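# Place every flower stem-down in the upright vase

## Task

Get every flower into the vase with its stem pointing downward, keep the vase on its base, avoid any visible bending of a stem, then open the grippers and pull both arms away from the flowers and vase.

## Robot and tools

ROBOT. Two arms, left_arm and right_arm, each ends in a two-finger gripper. Base poses in the scene frame: left_arm at (+0.021, +0.330, 0) m, quat_wxyz (+1.000, 0, 0, -0.026); right_arm at (+0.045, -0.296, 0) m, quat_wxyz (+1.000, 0, 0, -0.003). A two-camera stand is fixed behind the arms. Loose objects may occasionally get a small push from outside.

FRAMES. Scene frame: origin at table-top height, halfway between the nominal bases; +x points out over the table, +z up, left_arm sits on the +y side (arm names do not match image left/right). Printed positions, orientations and targets use the scene frame and may be a few cm off, more when reaching far. Offsets are along each arm's own Hand target axes. Gripper axes: fingers extend along +z, they open and close along y; end_effector_position is the point between the pads, about 1 cm short of the tips.

execute_actions(actions, cameras). actions is a list of actions; each action is a table of at most 15 rows, one row per 1/30 s step; a short table repeats its final row to fill 15 steps. Each row holds 14 numbers in [-1, 1], both arms always present: left dx, dy, dz, rx, ry, rz, opening, then right dx, dy, dz, rx, ry, rz, opening. dx..rz are an offset (not a pose) from that arm's Hand target as it was when the action began, along that target's axes; every row in an action counts from that same start, but the next action starts from the new Hand target, so repeating an offset keeps moving. Scale: 1.0 = 0.6 m or 180 degrees; rx, ry, rz form a single rotation vector. opening is absolute: +1 fully open (0.094 m), -1 closed. Six zeros for an arm re-request its Hand target. Images return only when actions is empty or cameras names them.

move(target, speed, blend, opening_speed, grip_force, blocking, cameras). target is one 14-number row (layout as above) or a list of up to 15 such rows; every row is an offset from the Hand targets at the start of the move, not from the previous row. Grippers travel straight lines, taking the shorter rotation, with no obstacle avoidance, and all arms finish together; the whole move is capped at 10 s. speed: m/s, 0.002 to 2.9, default 0.25 (rotation up to twice that in rad/s); one value or one per target. blend: corner rounding radius in m per target, default 0 meaning stop at each. opening_speed: opening change per second on the -1..+1 scale, at least 0.2. grip_force: per-pad limit in N, 10 to 50, one value or one per arm; it persists, starts at full, and low values close slowly (about 16 s at 10 N from fully open). blocking=false returns after about 0.5 s while the move continues. A changed opening in a later target is applied only after all arms rest there. The result adds a move: line: done (within 10 mm and 2 degrees, at rest), off_target, moving, held or fault, plus limits=paced (pose clipped) or limits=held (steps withheld). Faster moves lag, stray and hit harder; targets set far beyond a contact press harder.

wait(seconds 0 to 10, cameras): lets time pass with last commands held; a running move continues. stop(cameras): brakes a running move, needing some distance. zoom_image(camera, region): camera is cam_high, cam_low, cam_left_wrist or cam_right_wrist; region [x0, y0, x1, y1] in pixels from top-left, at most 504 by 504, from the newest images. Image sizes: cam_high and cam_low 896x504, wrist cameras 672x504. finished_scene(scene): ends the current scene by its number; call nothing after it in that reply.

RESULTS. end_effector_position (m) and end_effector_quat_wxyz per arm; Hand target (the last commanded pose after clipping, which later offsets start from; the gripper often rests short of it, and only a new command closes the gap); Tool commands (current gripper commands; to keep a gripper as it is, resend its value, since 0 is half open); Joint positions (last entry is finger opening in m); Joint velocities, shown as within noise when settled; joint torques in N m (include gravity, offsets and noise; entries 1-3 wrap at ±28); grip_measured (opening on the command scale, reads up to ~2.5 mm wide when empty); grip_effort_nm (gripper motor effort, negative closing, not pad force). Action results may list end_effector_position at some steps. MOTOR HOT appears at 75 °C; OVER-TEMPERATURE FAULT at 90 °C folds that arm and disables it.

LIMITS AND CARE. Orientation commands are clipped to 40 degrees from the measured one per step. Joint ranges (rad): waist -2.618..3.054, shoulder 0..3.142, elbow 0..3.142 (straight 2.901), wrist pitch -1.571..1.571, wrist yaw -1.571..1.571, wrist roll -2.094..2.094. Friction and weight can leave the gripper short, low or tilted; small moves may not occur or go sideways, so check pose after each move and correct tilt. Squeeze rises about 1 N per 0.001 below first-touch reading and can jump to the force limit near 20 N, so for flowers use a low grip_force and slow opening_speed. To release, command an opening well above grip_measured. To end a push, command the target back past the gripper. Avoid: dropping items or releasing them while moving, knocking over the vase, anything leaving the table, hitting fixed or heavy objects, arms contacting each other or one gripper closing on the other, force on the wrist camera cables, paths passing close to an arm's own base, and long holding with a stretched arm or pushing toward unreachable poses, which heats motors.

Each tool is called by a JSON object that holds its "method" and its "body", one argument or row to a line.

## Session

{"method": "execute_actions", "body": {
  "actions": []
}}

Scene clock: 0.00 s.
left_arm: end_effector_position=(+0.4102, +0.3670, +0.0901) grip_measured=+1.000 grip_effort_nm=n/a end_effector_quat_wxyz=(+0.554, -0.099, +0.820, +0.104) | right_arm: end_effector_position=(+0.4383, -0.2833, +0.0803) grip_measured=+1.000 grip_effort_nm=n/a end_effector_quat_wxyz=(+0.542, -0.001, +0.837, -0.075)
Joint positions: left_arm=[0.003 1.519 0.395 0.729 -0.328 -0.069 0.094] | right_arm=[0.148 1.544 0.41 0.705 0.256 -0.023 0.094]
Joint velocities: within noise
Joint torques (N m): no reading
Heat: left arm: 32 °C; right arm: 35 °C.
Hand target: left_arm +0.4145, +0.3668, +0.1000; +0.566, -0.101, +0.812, +0.102 | right_arm +0.4434, -0.2826, +0.0922; +0.557, +0.002, +0.827, -0.073
Tool commands: left_gripper/opening=+1.0 right_gripper/opening=+1.0

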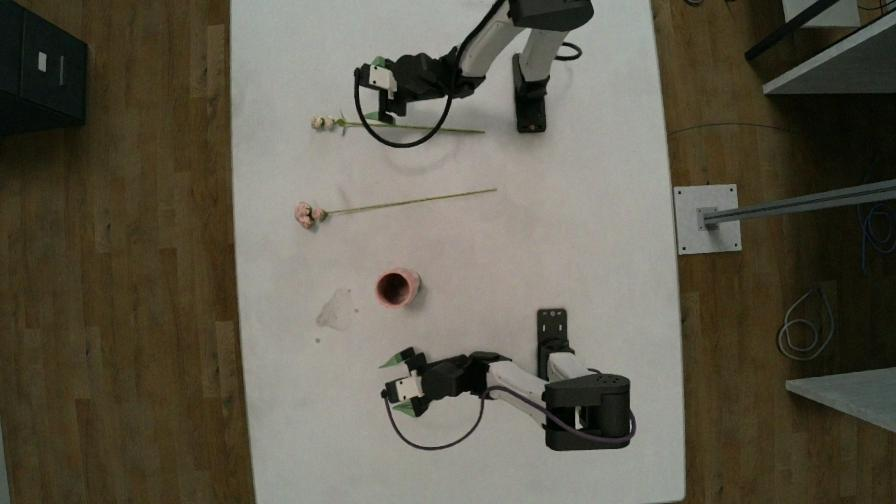

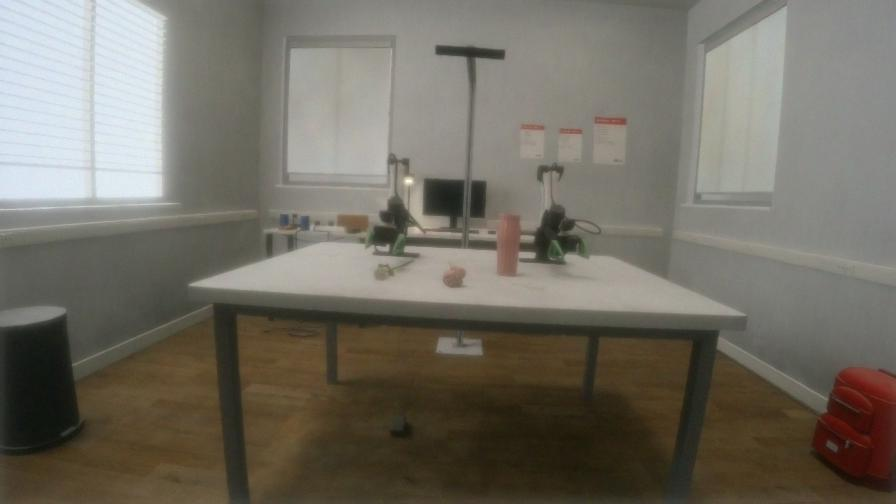

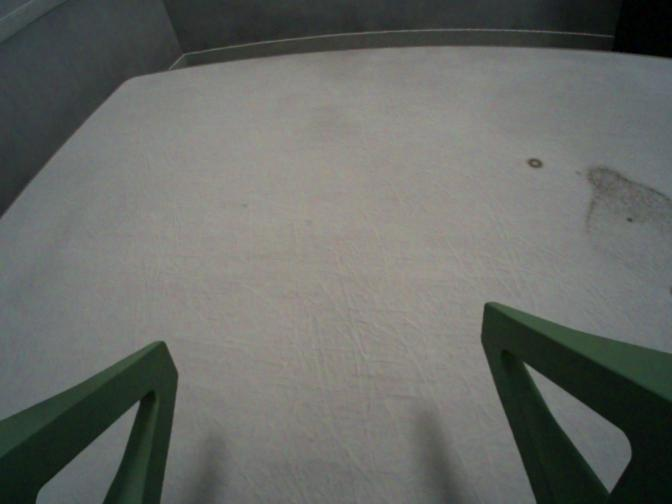

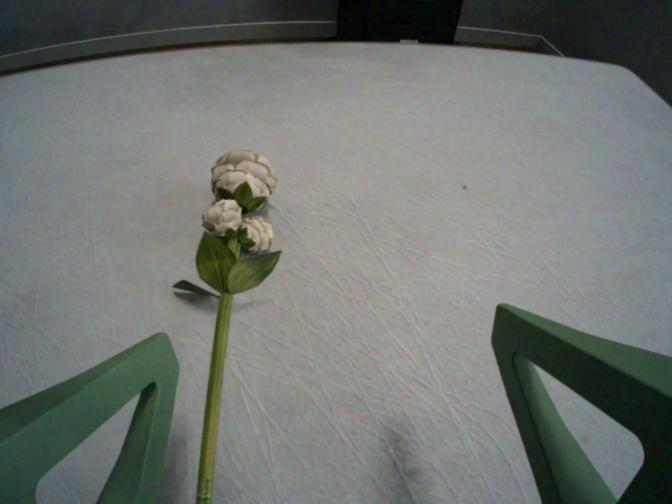

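{"method": "move", "body": {
  "target": [0,0,0,0,0,0,1,-0.0747,0.0663,-0.0965,-0.0305,0.379,0.0267,1],
  "speed": 0.4,
  "cameras": ["all"]
}}

Scene clock: 21.73 s.
left_arm: end_effector_position=(+0.4102, +0.3670, +0.0901) grip_measured=+1.000 grip_effort_nm=-0.01 end_effector_quat_wxyz=(+0.554, -0.099, +0.820, +0.104) | right_arm: end_effector_position=(+0.4034, -0.2328, +0.1452) grip_measured=+1.000 grip_effort_nm=-0.02 end_effector_quat_wxyz=(-0.008, +0.041, +0.999, -0.008)
Joint positions: left_arm=[0.003 1.519 0.395 0.729 -0.328 -0.069 0.094] | right_arm=[0.185 1.956 1.855 -1.489 0.013 0.262 0.094]
Joint torques (N m): left_arm=[0.35 -6.16 6.12 2.17 -0.01 0.01] | right_arm=[-1.11 -7.99 8.91 0.3 -0.08 0.16]
Heat: left arm: 34 °C; right arm: 38 °C.
Hand target: left_arm +0.4145, +0.3668, +0.1000; +0.566, -0.101, +0.812, +0.102 | right_arm +0.4105, -0.2327, +0.1503; +0.000, +0.050, +0.999, +0.001
Off the commanded pose: left_arm 0.011 m, 2 deg | right_arm 0.009 m, 2 deg.
move: off_target (left_arm)

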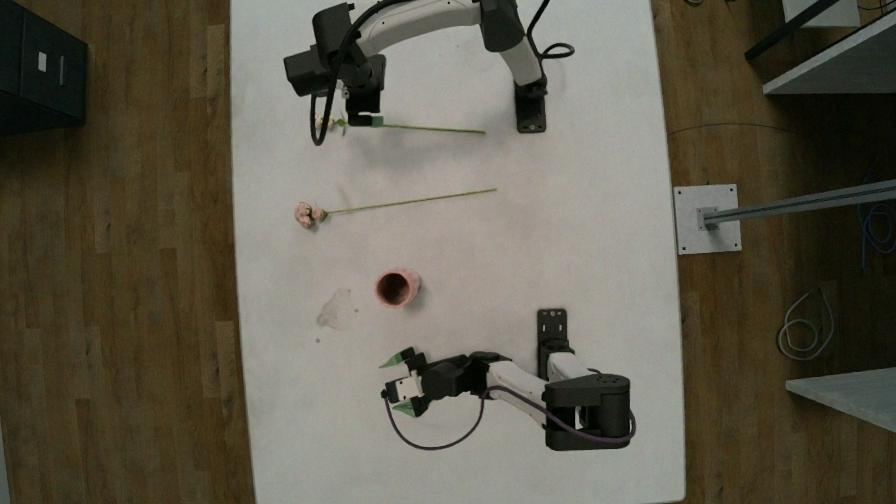

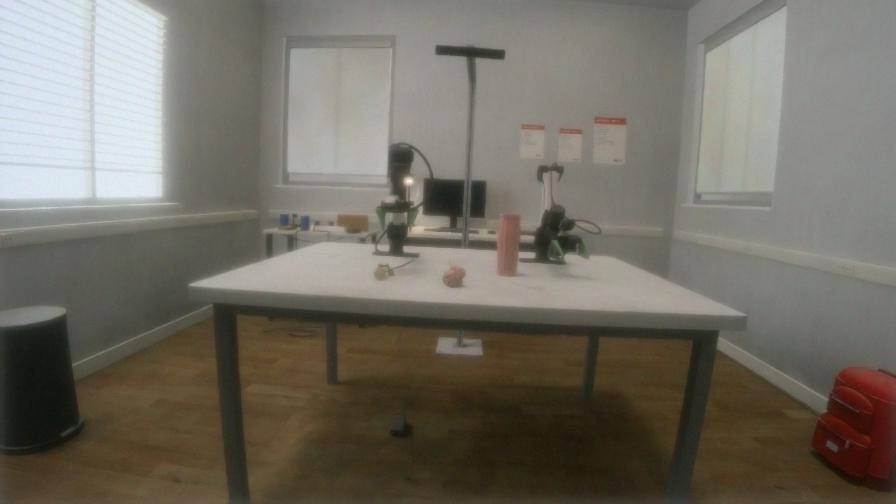

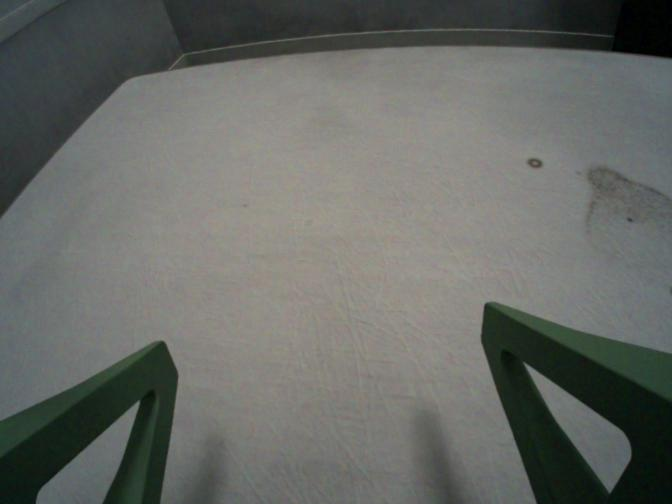

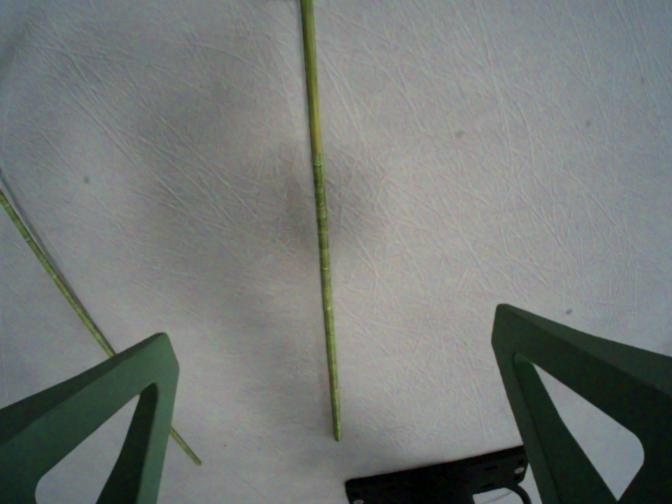

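{"method": "zoom_image", "body": {
  "camera": "cam_high",
  "region": [280, 40, 510, 220]
}}

Scaled by 2.191.

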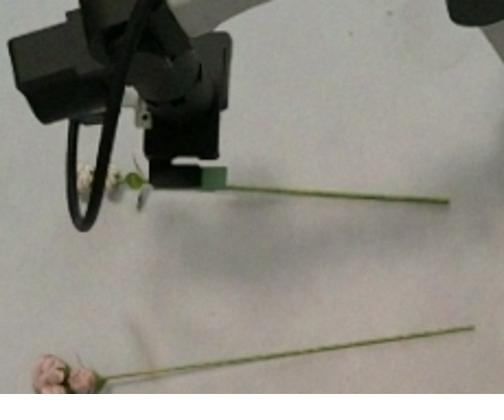

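{"method": "move", "body": {
  "target": [0,0,0,0,0,0,1,0,0,0.222,0,0,0,-0.3],
  "speed": 0.2,
  "cameras": ["cam_right_wrist","cam_low"]
}}

{"method": "zoom_image", "body": {
  "camera": "cam_low",
  "region": [330, 190, 530, 300]
}}

Scene clock: 32.63 s.
left_arm: end_effector_position=(+0.4102, +0.3670, +0.0901) grip_measured=+1.000 grip_effort_nm=-0.01 end_effector_quat_wxyz=(+0.554, -0.099, +0.820, +0.104) | right_arm: end_effector_position=(+0.4093, -0.2317, +0.0196) grip_measured=-0.298 grip_effort_nm=-0.10 end_effector_quat_wxyz=(-0.001, +0.041, +0.999, -0.007)
Joint positions: left_arm=[0.003 1.519 0.395 0.729 -0.328 -0.069 0.094] | right_arm=[0.185 2.016 1.436 -0.995 0.013 0.262 0.033]
Joint torques (N m): left_arm=[0.34 -6.16 6.08 2.17 -0.01 0.01] | right_arm=[-1.06 -9.01 5.01 0.55 -0.08 0.16]
Heat: left arm: 34 °C; right arm: 39 °C.
Hand target: left_arm +0.4145, +0.3668, +0.1000; +0.566, -0.101, +0.812, +0.102 | right_arm +0.4104, -0.2326, +0.0170; +0.000, +0.051, +0.999, +0.000
Off the commanded pose: left_arm 0.011 m, 2 deg | right_arm 0.003 m, 1 deg.
move: off_target (left_arm)
Images, in order (width x height): cam_low 896x504, cam_right_wrist 672x504.

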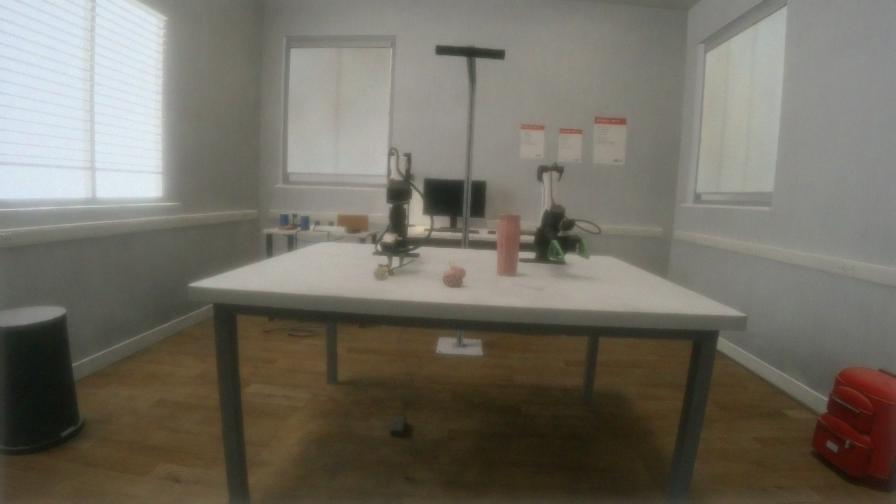

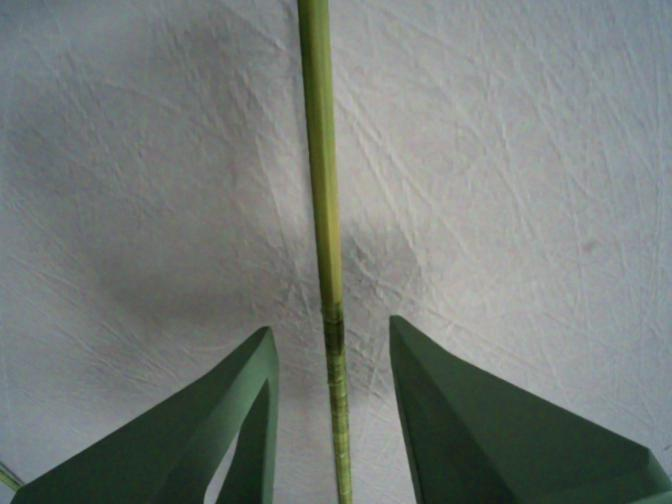

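Scaled by 2.520.

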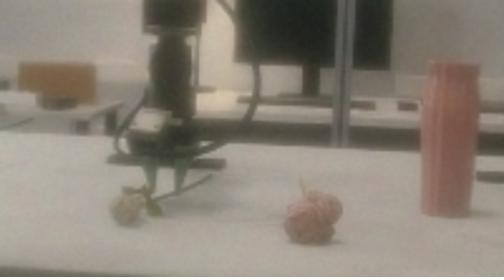

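{"method": "move", "body": {
  "target": [
    [0,0,0,0,0,0,1,0,0,0.013,0,0,0,-0.3],
    [0,0,0,0,0,0,1,0,0,0.013,0,0,0,-1]
  ],
  "grip_force": 20,
  "cameras": ["cam_right_wrist"]
}}

Scene clock: 38.20 s.
left_arm: end_effector_position=(+0.4102, +0.3670, +0.0901) grip_measured=+1.000 grip_effort_nm=-0.01 end_effector_quat_wxyz=(+0.554, -0.099, +0.820, +0.104) | right_arm: end_effector_position=(+0.4115, -0.2313, +0.0162) grip_measured=-0.880 grip_effort_nm=-0.48 end_effector_quat_wxyz=(+0.006, +0.042, +0.999, -0.005)
Joint positions: left_arm=[0.003 1.519 0.395 0.729 -0.328 -0.069 0.094] | right_arm=[0.185 2.016 1.422 -0.967 0.013 0.263 0.006]
Joint torques (N m): left_arm=[0.31 -6.16 6.11 2.17 -0.01 0.02] | right_arm=[-1.06 -8.23 4.68 0.57 -0.07 0.16]
Heat: left arm: 34 °C; right arm: 41 °C.
Hand target: left_arm +0.4145, +0.3668, +0.1000; +0.566, -0.101, +0.812, +0.102 | right_arm +0.4103, -0.2326, +0.0092; +0.000, +0.051, +0.999, +0.001
Off the commanded pose: left_arm 0.011 m, 2 deg | right_arm 0.007 m, 1 deg.
grip_force (N): 20, 20
move: off_target (left_arm)
Images, in order (width x height): cam_right_wrist 672x504.

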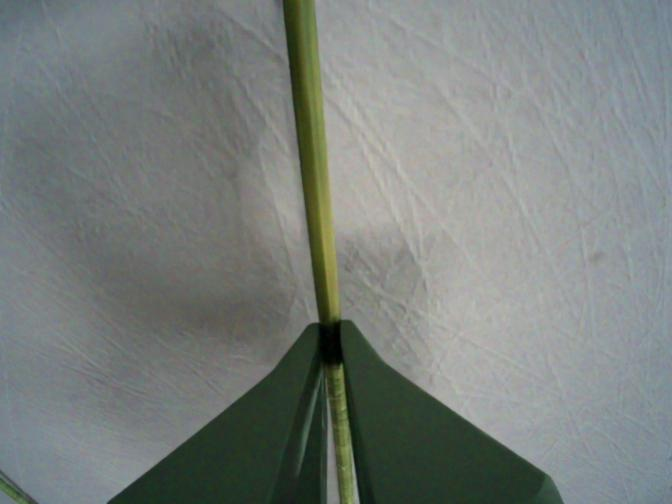

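{"method": "move", "body": {
  "target": [
    [0,0,0,0,0,0,1,0,0,-0.45,0,0,0,-1],
    [0,0,0,0,0,0,1,0.13,0.126,-0.852,0,-0.5,0,-1],
    [0,0,0,0,0,0,1,0.177,0.423,-0.852,-0.2236,-0.463,-0.2236,-1]
  ],
  "blend": 0.05,
  "speed": 0.35,
  "cameras": ["all"]
}}

{"method": "zoom_image", "body": {
  "camera": "cam_low",
  "region": [330, 100, 590, 300]
}}

{"method": "zoom_image", "body": {
  "camera": "cam_high",
  "region": [280, 140, 510, 320]
}}

Scene clock: 49.10 s.
left_arm: end_effector_position=(+0.4102, +0.3670, +0.0901) grip_measured=+1.000 grip_effort_nm=-0.01 end_effector_quat_wxyz=(+0.554, -0.099, +0.820, +0.104) | right_arm: end_effector_position=(+0.3297, +0.0313, +0.4976) grip_measured=-0.881 grip_effort_nm=-0.50 end_effector_quat_wxyz=(+0.632, -0.282, +0.672, +0.263)
Joint positions: left_arm=[0.003 1.519 0.395 0.729 -0.328 -0.069 0.094] | right_arm=[0.9 1.404 1.748 -0.405 0.102 0.003 0.006]
Joint torques (N m): left_arm=[0.36 -6.15 6.09 2.17 -0.02 0.02] | right_arm=[-1.05 -4.19 9.74 2.5 -0.09 0.02]
Heat: left arm: 34 °C; right arm: 42 °C.
Hand target: left_arm +0.4145, +0.3668, +0.1000; +0.566, -0.101, +0.812, +0.102 | right_arm +0.3306, +0.0302, +0.5206; +0.651, -0.275, +0.651, +0.275
Off the commanded pose: left_arm 0.011 m, 2 deg | right_arm 0.023 m, 4 deg.
grip_force (N): 20, 20
move: off_target (left_arm, right_arm)

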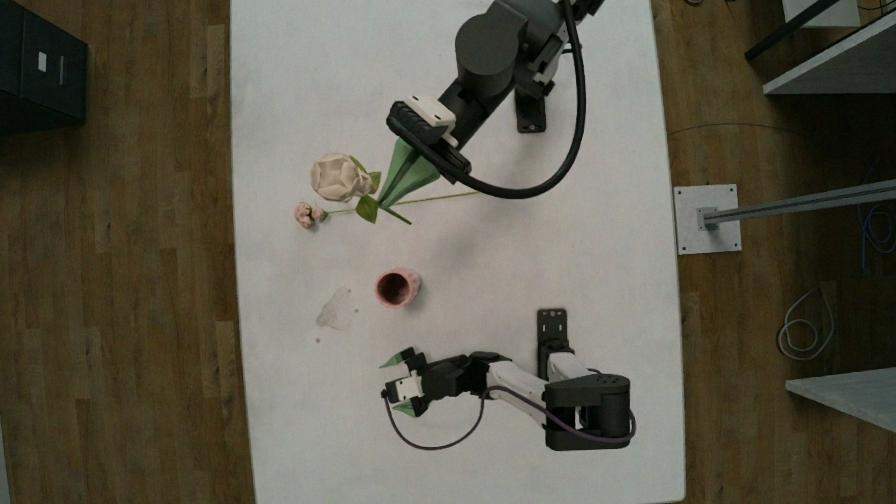

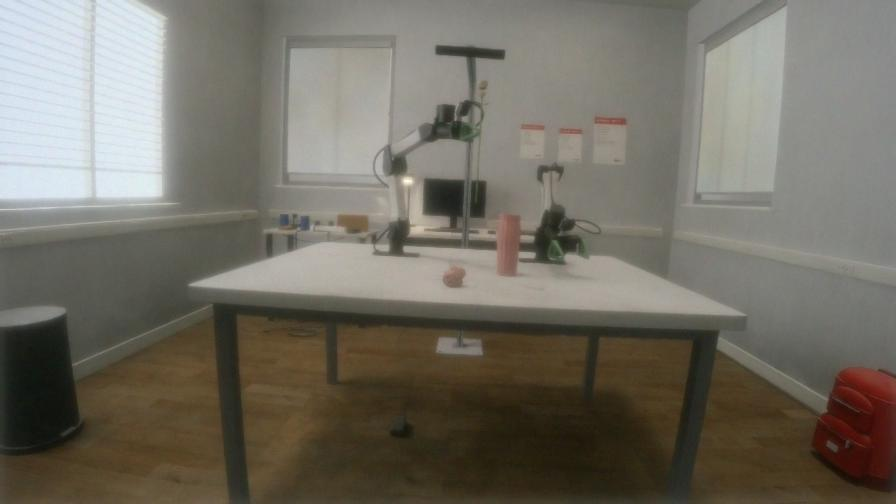

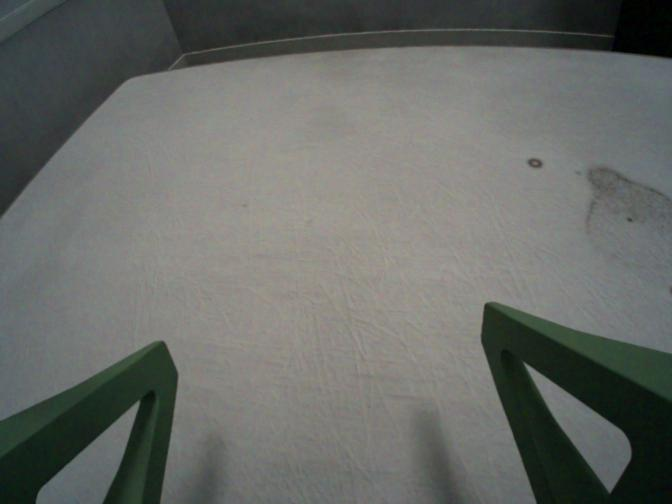

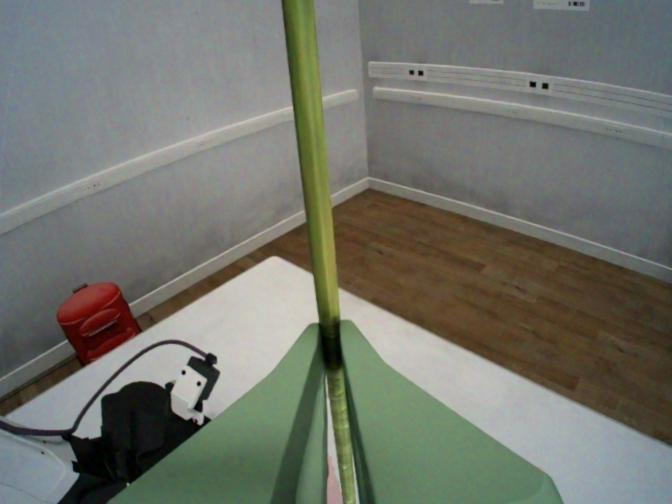

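Scaled by 1.938.

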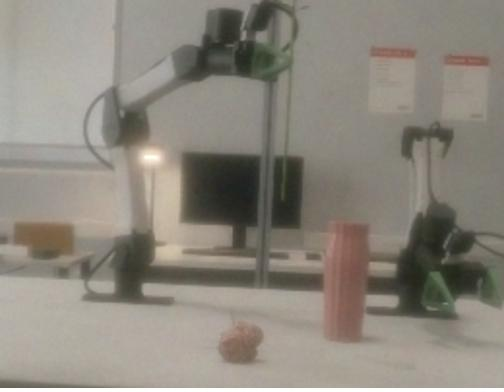

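Scaled by 2.191.

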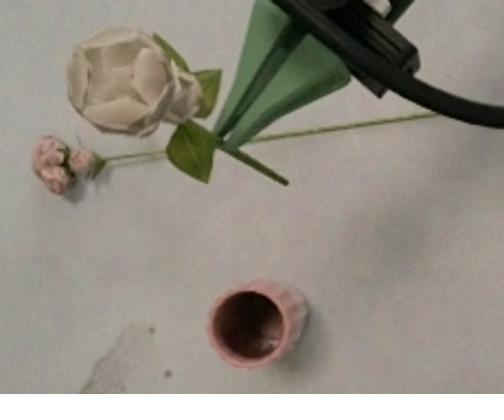

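{"method": "move", "body": {
  "target": [0,0,0,0,0,0,1,-0.02,0.0765,0.172,0,0,0,-1],
  "speed": 0.2,
  "cameras": ["all"]
}}

{"method": "zoom_image", "body": {
  "camera": "cam_low",
  "region": [400, 80, 600, 300]
}}

{"method": "zoom_image", "body": {
  "camera": "cam_high",
  "region": [280, 140, 510, 320]
}}

Scene clock: 55.60 s.
left_arm: end_effector_position=(+0.4102, +0.3670, +0.0901) grip_measured=+1.000 grip_effort_nm=-0.01 end_effector_quat_wxyz=(+0.554, -0.099, +0.820, +0.104) | right_arm: end_effector_position=(+0.3707, +0.1368, +0.5187) grip_measured=-0.881 grip_effort_nm=-0.49 end_effector_quat_wxyz=(+0.638, -0.285, +0.662, +0.272)
Joint positions: left_arm=[0.003 1.519 0.395 0.729 -0.328 -0.069 0.094] | right_arm=[0.984 1.895 2.365 -0.508 0.17 0.003 0.006]
Joint torques (N m): left_arm=[0.35 -6.16 6.06 2.17 -0.01 0.01] | right_arm=[0.5 -7.69 8.96 2.34 0.17 0.04]
Heat: left arm: 35 °C; right arm: 41 °C.
Hand target: left_arm +0.4145, +0.3668, +0.1000; +0.566, -0.101, +0.812, +0.102 | right_arm +0.3696, +0.1361, +0.5329; +0.652, -0.275, +0.651, +0.276
Off the commanded pose: left_arm 0.011 m, 2 deg | right_arm 0.014 m, 2 deg.
grip_force (N): 20, 20
move: off_target (left_arm, right_arm)

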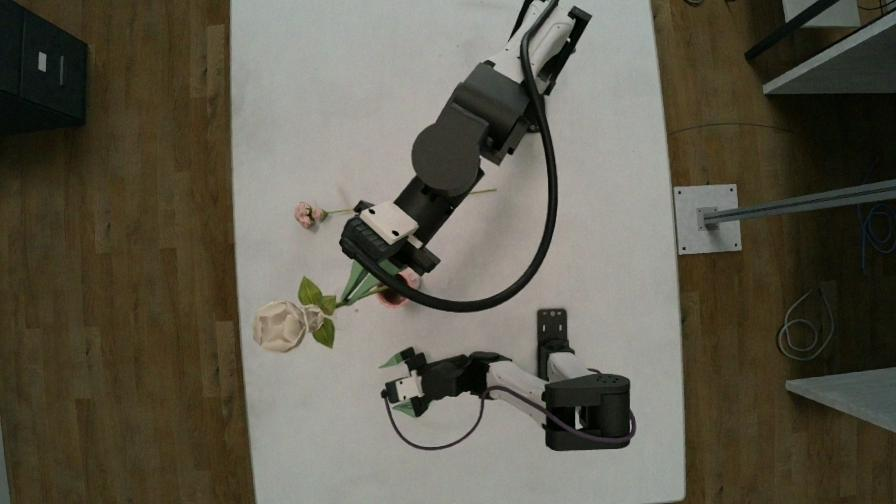

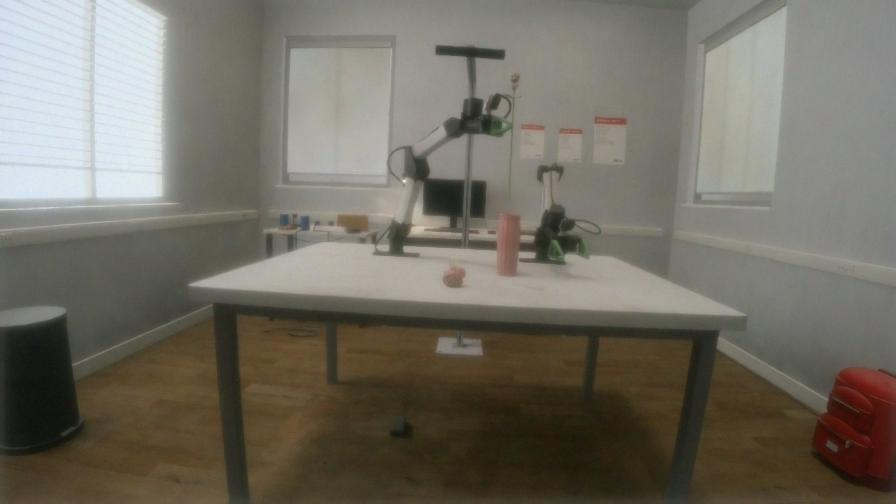

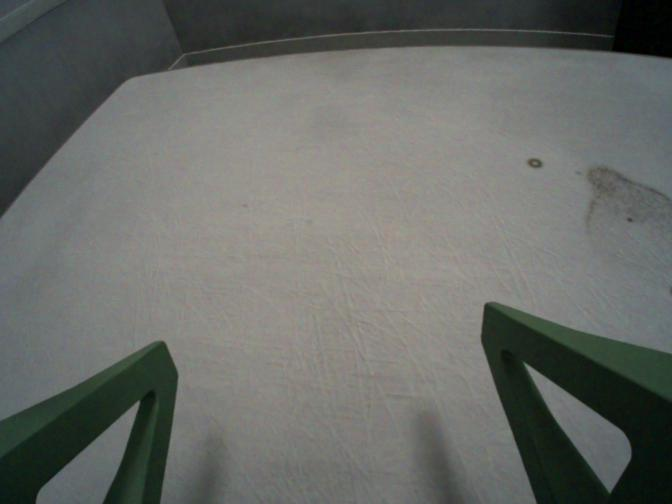

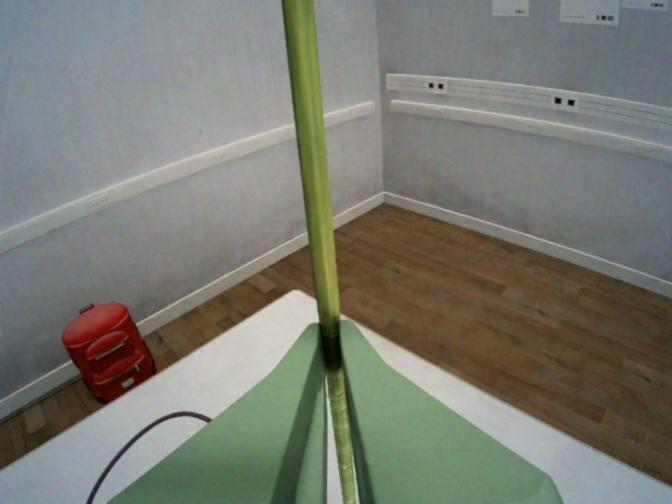

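Scaled by 2.291.

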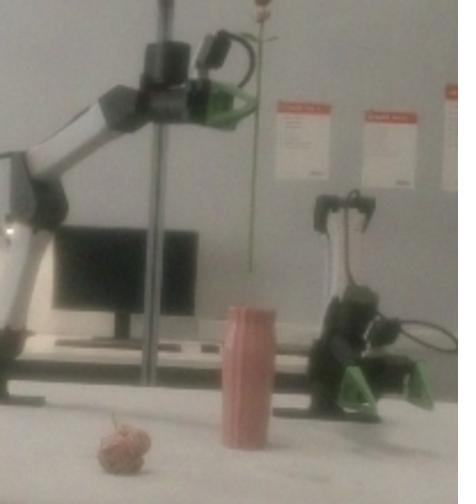

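Scaled by 2.191.

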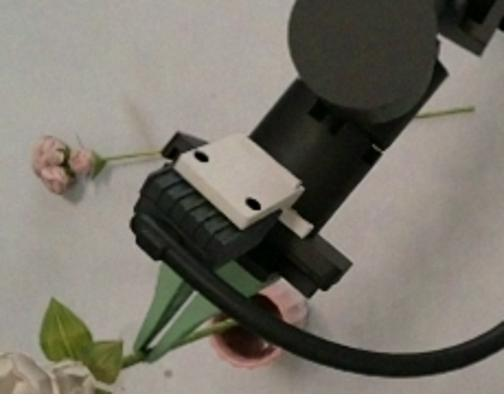

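{"method": "move", "body": {
  "target": [0,0,0,0,0,0,1,0.39,0,0,0,0,0,-1],
  "speed": 0.17,
  "cameras": ["all"]
}}

{"method": "zoom_image", "body": {
  "camera": "cam_low",
  "region": [400, 80, 600, 300]
}}

{"method": "zoom_image", "body": {
  "camera": "cam_high",
  "region": [280, 140, 510, 320]
}}

Scene clock: 60.63 s.
left_arm: end_effector_position=(+0.4102, +0.3670, +0.0901) grip_measured=+1.000 grip_effort_nm=0.00 end_effector_quat_wxyz=(+0.554, -0.099, +0.820, +0.104) | right_arm: end_effector_position=(+0.3698, +0.1352, +0.2974) grip_measured=-0.881 grip_effort_nm=-0.50 end_effector_quat_wxyz=(+0.644, -0.281, +0.657, +0.275)
Joint positions: left_arm=[0.003 1.519 0.395 0.729 -0.328 -0.069 0.094] | right_arm=[0.984 1.693 1.158 0.514 0.171 0.003 0.006]
Joint torques (N m): left_arm=[0.34 -6.16 6.08 2.17 -0.01 0.01] | right_arm=[0.55 -7.51 6.58 2.51 0.16 0.04]
Heat: left arm: 35 °C; right arm: 41 °C.
Hand target: left_arm +0.4145, +0.3668, +0.1000; +0.566, -0.101, +0.812, +0.102 | right_arm +0.3695, +0.1364, +0.2990; +0.652, -0.275, +0.651, +0.276
Off the commanded pose: left_arm 0.011 m, 2 deg | right_arm 0.002 m, 1 deg.
grip_force (N): 20, 20
move: off_target (left_arm)

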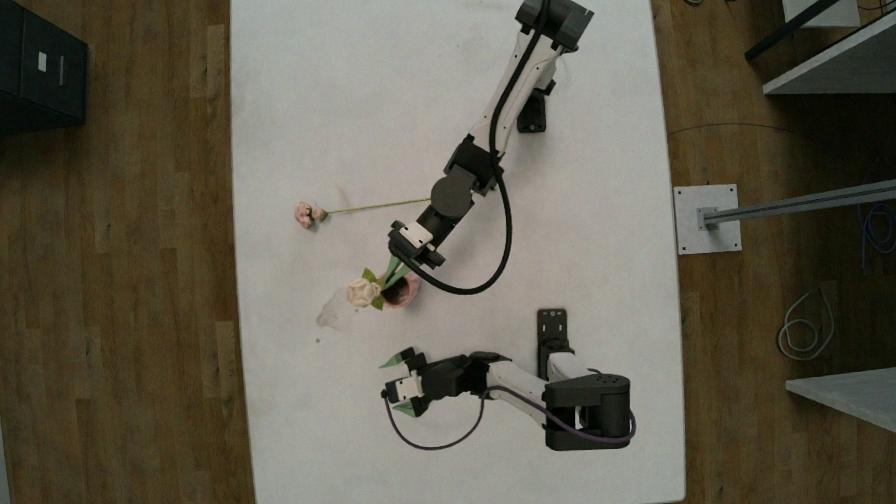

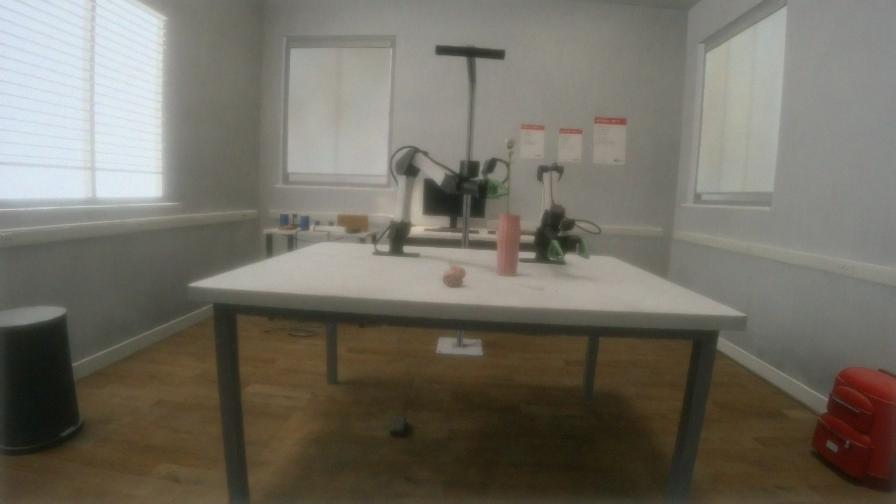

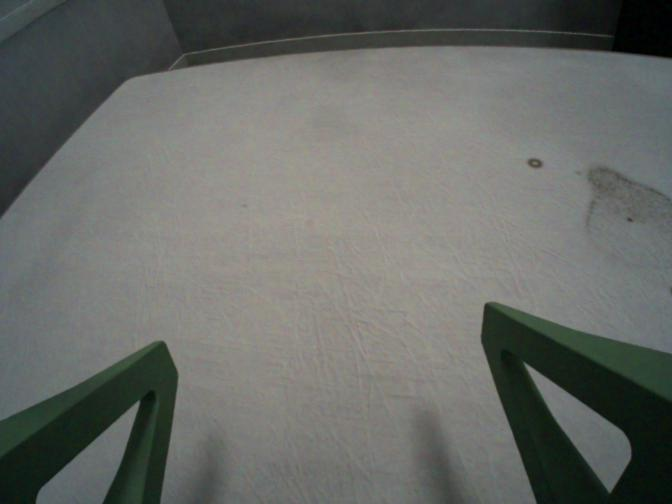

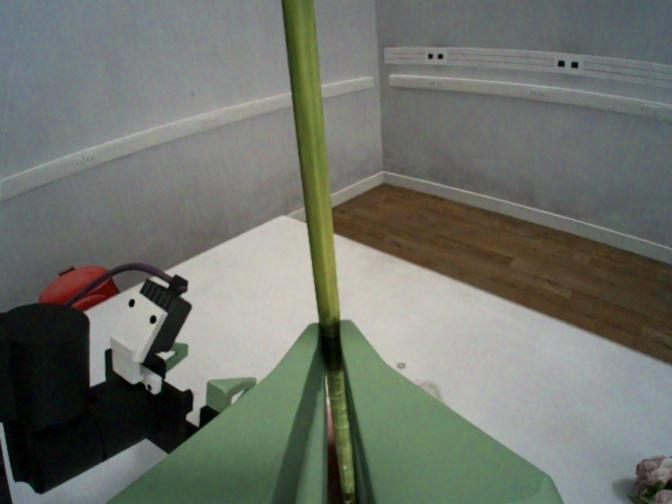

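Scaled by 2.291.

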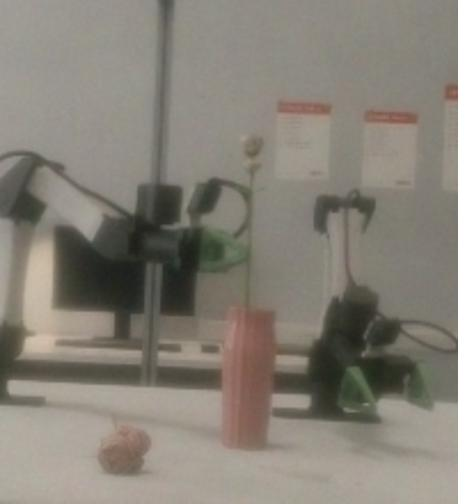

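Scaled by 2.191.

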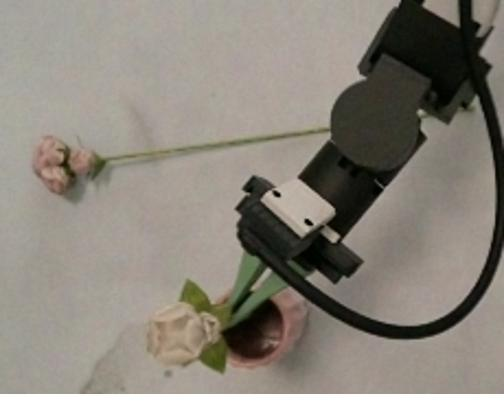

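{"method": "move", "body": {
  "target": [
    [0,0,0,0,0,0,1,0.058,0,0,0,0,0,-1],
    [0,0,0,0,0,0,1,0.058,0,0,0,0,0,-0.3],
    [0,0,0,0,0,0,1,0.058,0,-0.217,0,0,0,-0.3],
    [0,0,0,0,0,0,1,0.248,-0.245,-0.174,0.1756,0.4772,0.1756,-0.3]
  ],
  "speed": [0.1,0.1,0.2,0.35],
  "blend": [0,0,0.03,0],
  "cameras": ["cam_high","cam_low","cam_right_wrist"]
}}

{"method": "zoom_image", "body": {
  "camera": "cam_high",
  "region": [280, 140, 510, 320]
}}

Scene clock: 71.90 s.
left_arm: end_effector_position=(+0.4102, +0.3670, +0.0901) grip_measured=+1.000 grip_effort_nm=-0.01 end_effector_quat_wxyz=(+0.554, -0.099, +0.820, +0.104) | right_arm: end_effector_position=(+0.3979, -0.0450, +0.1425) grip_measured=-0.302 grip_effort_nm=0.07 end_effector_quat_wxyz=(+0.022, -0.054, +0.998, +0.007)
Joint positions: left_arm=[0.003 1.519 0.395 0.729 -0.328 -0.069 0.094] | right_arm=[0.627 2.215 2.239 -1.55 0.013 0.514 0.033]
Joint torques (N m): left_arm=[0.35 -6.17 6.11 2.17 -0.01 0.01] | right_arm=[-0.43 -10.28 8.76 0.46 -0.06 0.17]
Heat: left arm: 36 °C; right arm: 41 °C.
Hand target: left_arm +0.4145, +0.3668, +0.1000; +0.566, -0.101, +0.812, +0.102 | right_arm +0.4021, -0.0408, +0.1497; +0.000, -0.047, +0.999, +0.001
Off the commanded pose: left_arm 0.011 m, 2 deg | right_arm 0.010 m, 3 deg.
joint sent to its limit (right arm) — joint 4 (wrist pitch), lower limit. The joint targets are off in orientation, not in position.
grip_force (N): 20, 20
move: off_target (left_arm, right_arm)
Images, in order (width x height): cam_high 896x504, cam_low 896x504, cam_right_wrist 672x504.

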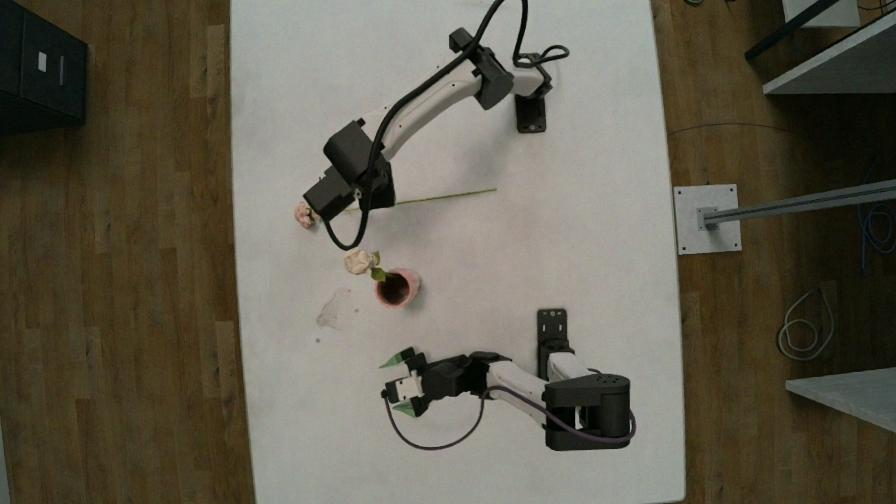

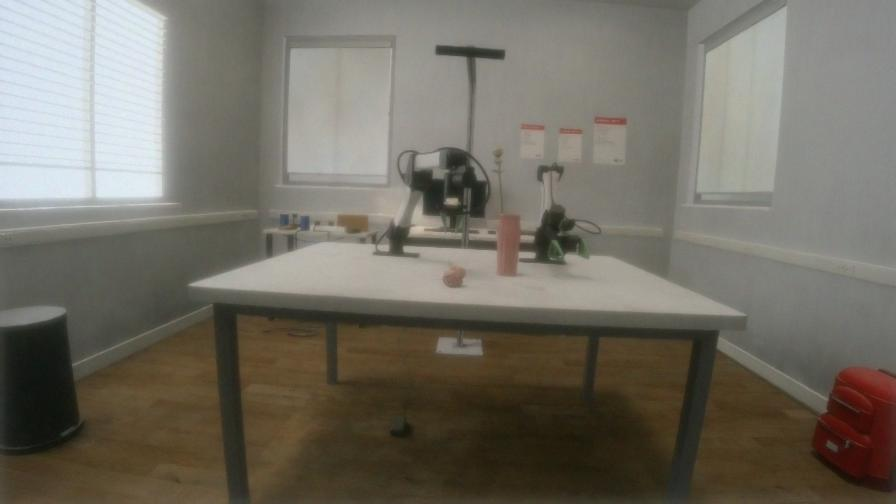

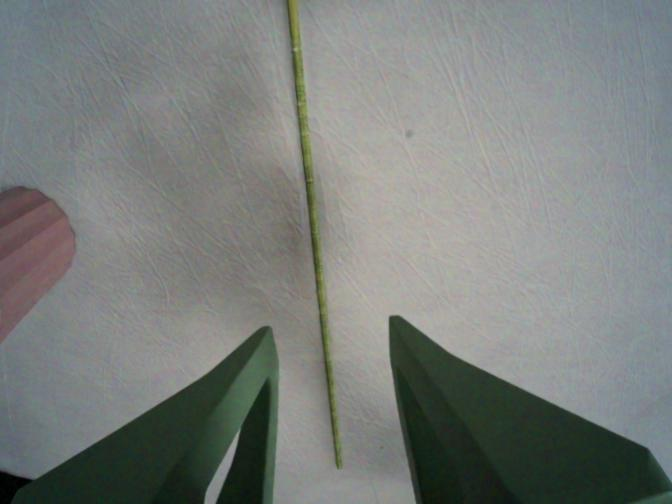

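Scaled by 2.191.

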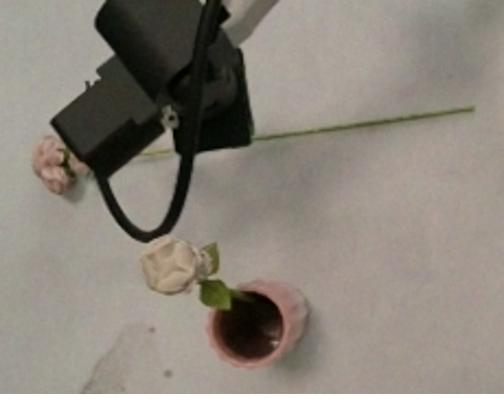

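{"method": "move", "body": {
  "target": [
    [0,0,0,0,0,0,1,0,0,0.234,0,0,0,-0.3],
    [0,0,0,0,0,0,1,0,0,0.234,0,0,0,-1]
  ],
  "speed": 0.15,
  "cameras": ["cam_right_wrist"]
}}

Scene clock: 77.37 s.
left_arm: end_effector_position=(+0.4102, +0.3670, +0.0901) grip_measured=+1.000 grip_effort_nm=-0.01 end_effector_quat_wxyz=(+0.554, -0.099, +0.820, +0.104) | right_arm: end_effector_position=(+0.4019, -0.0419, +0.0124) grip_measured=-0.899 grip_effort_nm=-0.48 end_effector_quat_wxyz=(+0.002, -0.053, +0.999, -0.006)
Joint positions: left_arm=[0.003 1.519 0.395 0.729 -0.328 -0.069 0.094] | right_arm=[0.627 2.282 1.829 -1.121 0.011 0.516 0.005]
Joint torques (N m): left_arm=[0.34 -6.16 6.12 2.16 -0.01 0.01] | right_arm=[-0.42 -10.95 5.22 0.53 -0.05 0.17]
Heat: left arm: 37 °C; right arm: 42 °C.
Hand target: left_arm +0.4145, +0.3668, +0.1000; +0.566, -0.101, +0.812, +0.102 | right_arm +0.4022, -0.0407, +0.0095; +0.000, -0.047, +0.999, +0.001
Off the commanded pose: left_arm 0.011 m, 2 deg | right_arm 0.003 m, 1 deg.
grip_force (N): 20, 20
move: off_target (left_arm)
Images, in order (width x height): cam_right_wrist 672x504.

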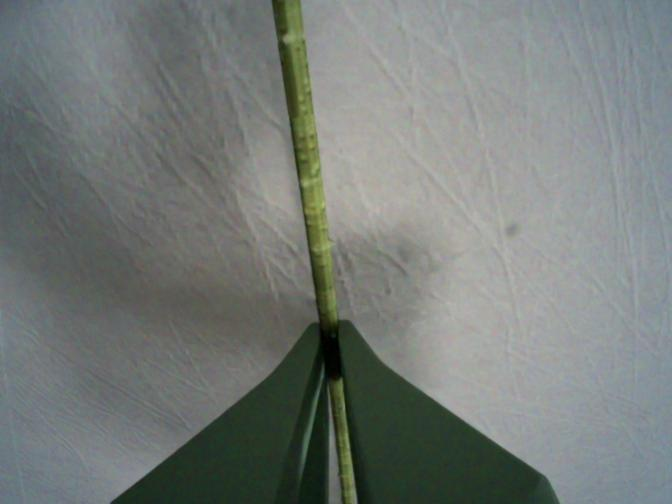

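{"method": "move", "body": {
  "target": [
    [0,0,0,0,0,0,1,0,0,-0.45,0,0,0,-1],
    [0,0,0,0,0,0,1,0.196,0.087,-0.867,-0.0512,-0.498,-0.0512,-1],
    [0,0,0,0,0,0,1,0.156,0.329,-0.867,-0.0512,-0.498,-0.0512,-1],
    [0,0,0,0,0,0,1,0.037,0.318,-0.867,-0.0512,-0.498,-0.0512,-1]
  ],
  "blend": [0.05,0.03,0.02,0],
  "speed": [0.35,0.35,0.3,0.2],
  "cameras": ["cam_high","cam_low","cam_right_wrist"]
}}

{"method": "zoom_image", "body": {
  "camera": "cam_low",
  "region": [400, 80, 600, 300]
}}

{"method": "zoom_image", "body": {
  "camera": "cam_high",
  "region": [280, 160, 510, 340]
}}

Scene clock: 88.40 s.
left_arm: end_effector_position=(+0.4102, +0.3670, +0.0901) grip_measured=+1.000 grip_effort_nm=-0.01 end_effector_quat_wxyz=(+0.554, -0.099, +0.820, +0.104) | right_arm: end_effector_position=(+0.3666, +0.1455, +0.5184) grip_measured=-0.900 grip_effort_nm=-0.50 end_effector_quat_wxyz=(+0.707, -0.111, +0.692, +0.097)
Joint positions: left_arm=[0.003 1.519 0.395 0.729 -0.328 -0.069 0.094] | right_arm=[1.197 2.22 2.83 -0.581 0.895 -0.044 0.005]
Joint torques (N m): left_arm=[0.35 -6.19 6.08 2.17 -0.02 0.01] | right_arm=[0.51 -9.58 8.24 1.97 -0.09 -0.02]
Heat: left arm: 37 °C; right arm: 45 °C.
Hand target: left_arm +0.4145, +0.3668, +0.1000; +0.566, -0.101, +0.812, +0.102 | right_arm +0.3621, +0.1466, +0.5298; +0.699, -0.105, +0.699, +0.106
Off the commanded pose: left_arm 0.011 m, 2 deg | right_arm 0.012 m, 2 deg.
elbow stopped short (right arm): the move would have taken joint 3 (elbow) straighter than the controller allows.
grip_force (N): 20, 20
move: off_target (left_arm, right_arm)
Images, in order (width x height): cam_high 896x504, cam_low 896x504, cam_right_wrist 672x504.

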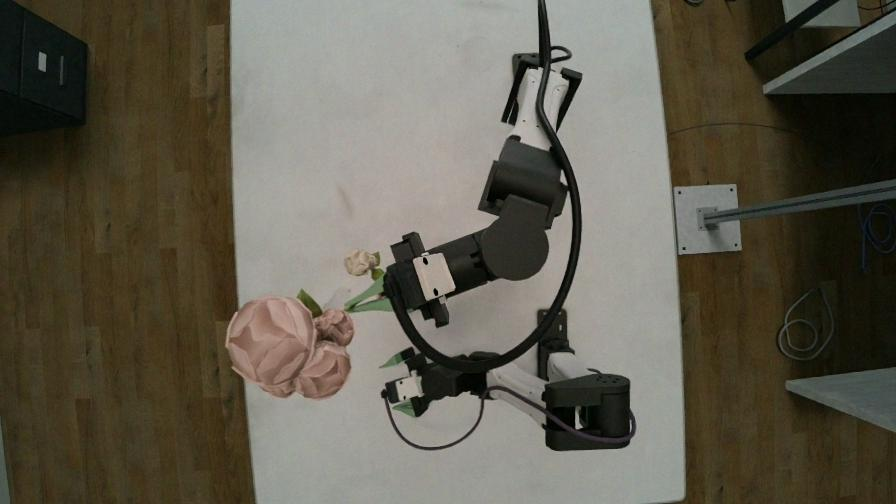

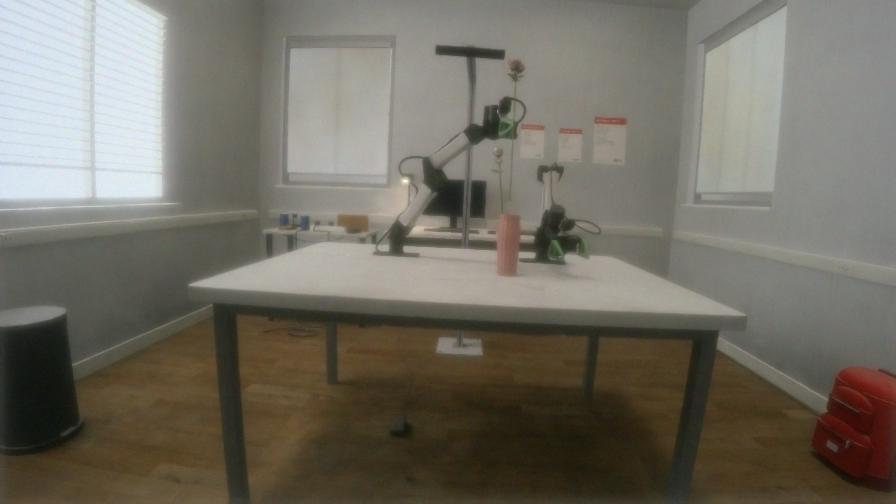

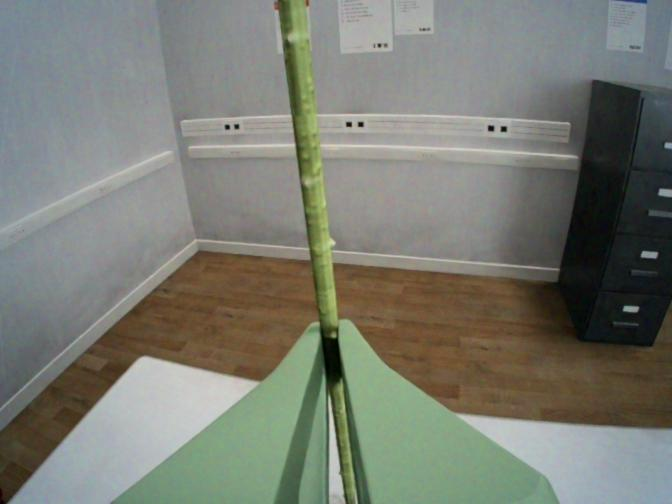

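Scaled by 2.291.

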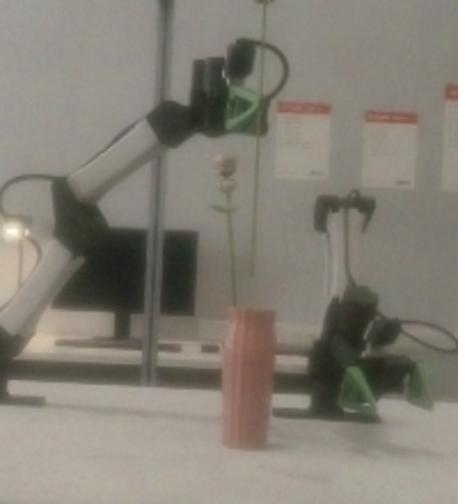

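Scaled by 2.191.

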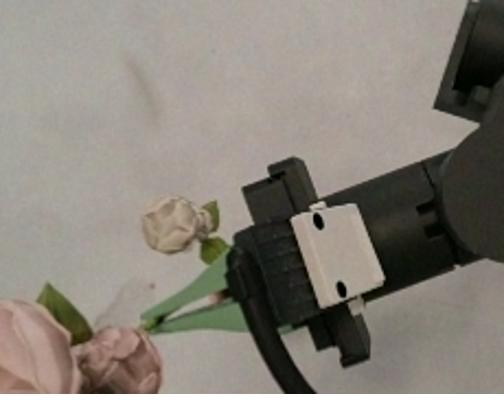

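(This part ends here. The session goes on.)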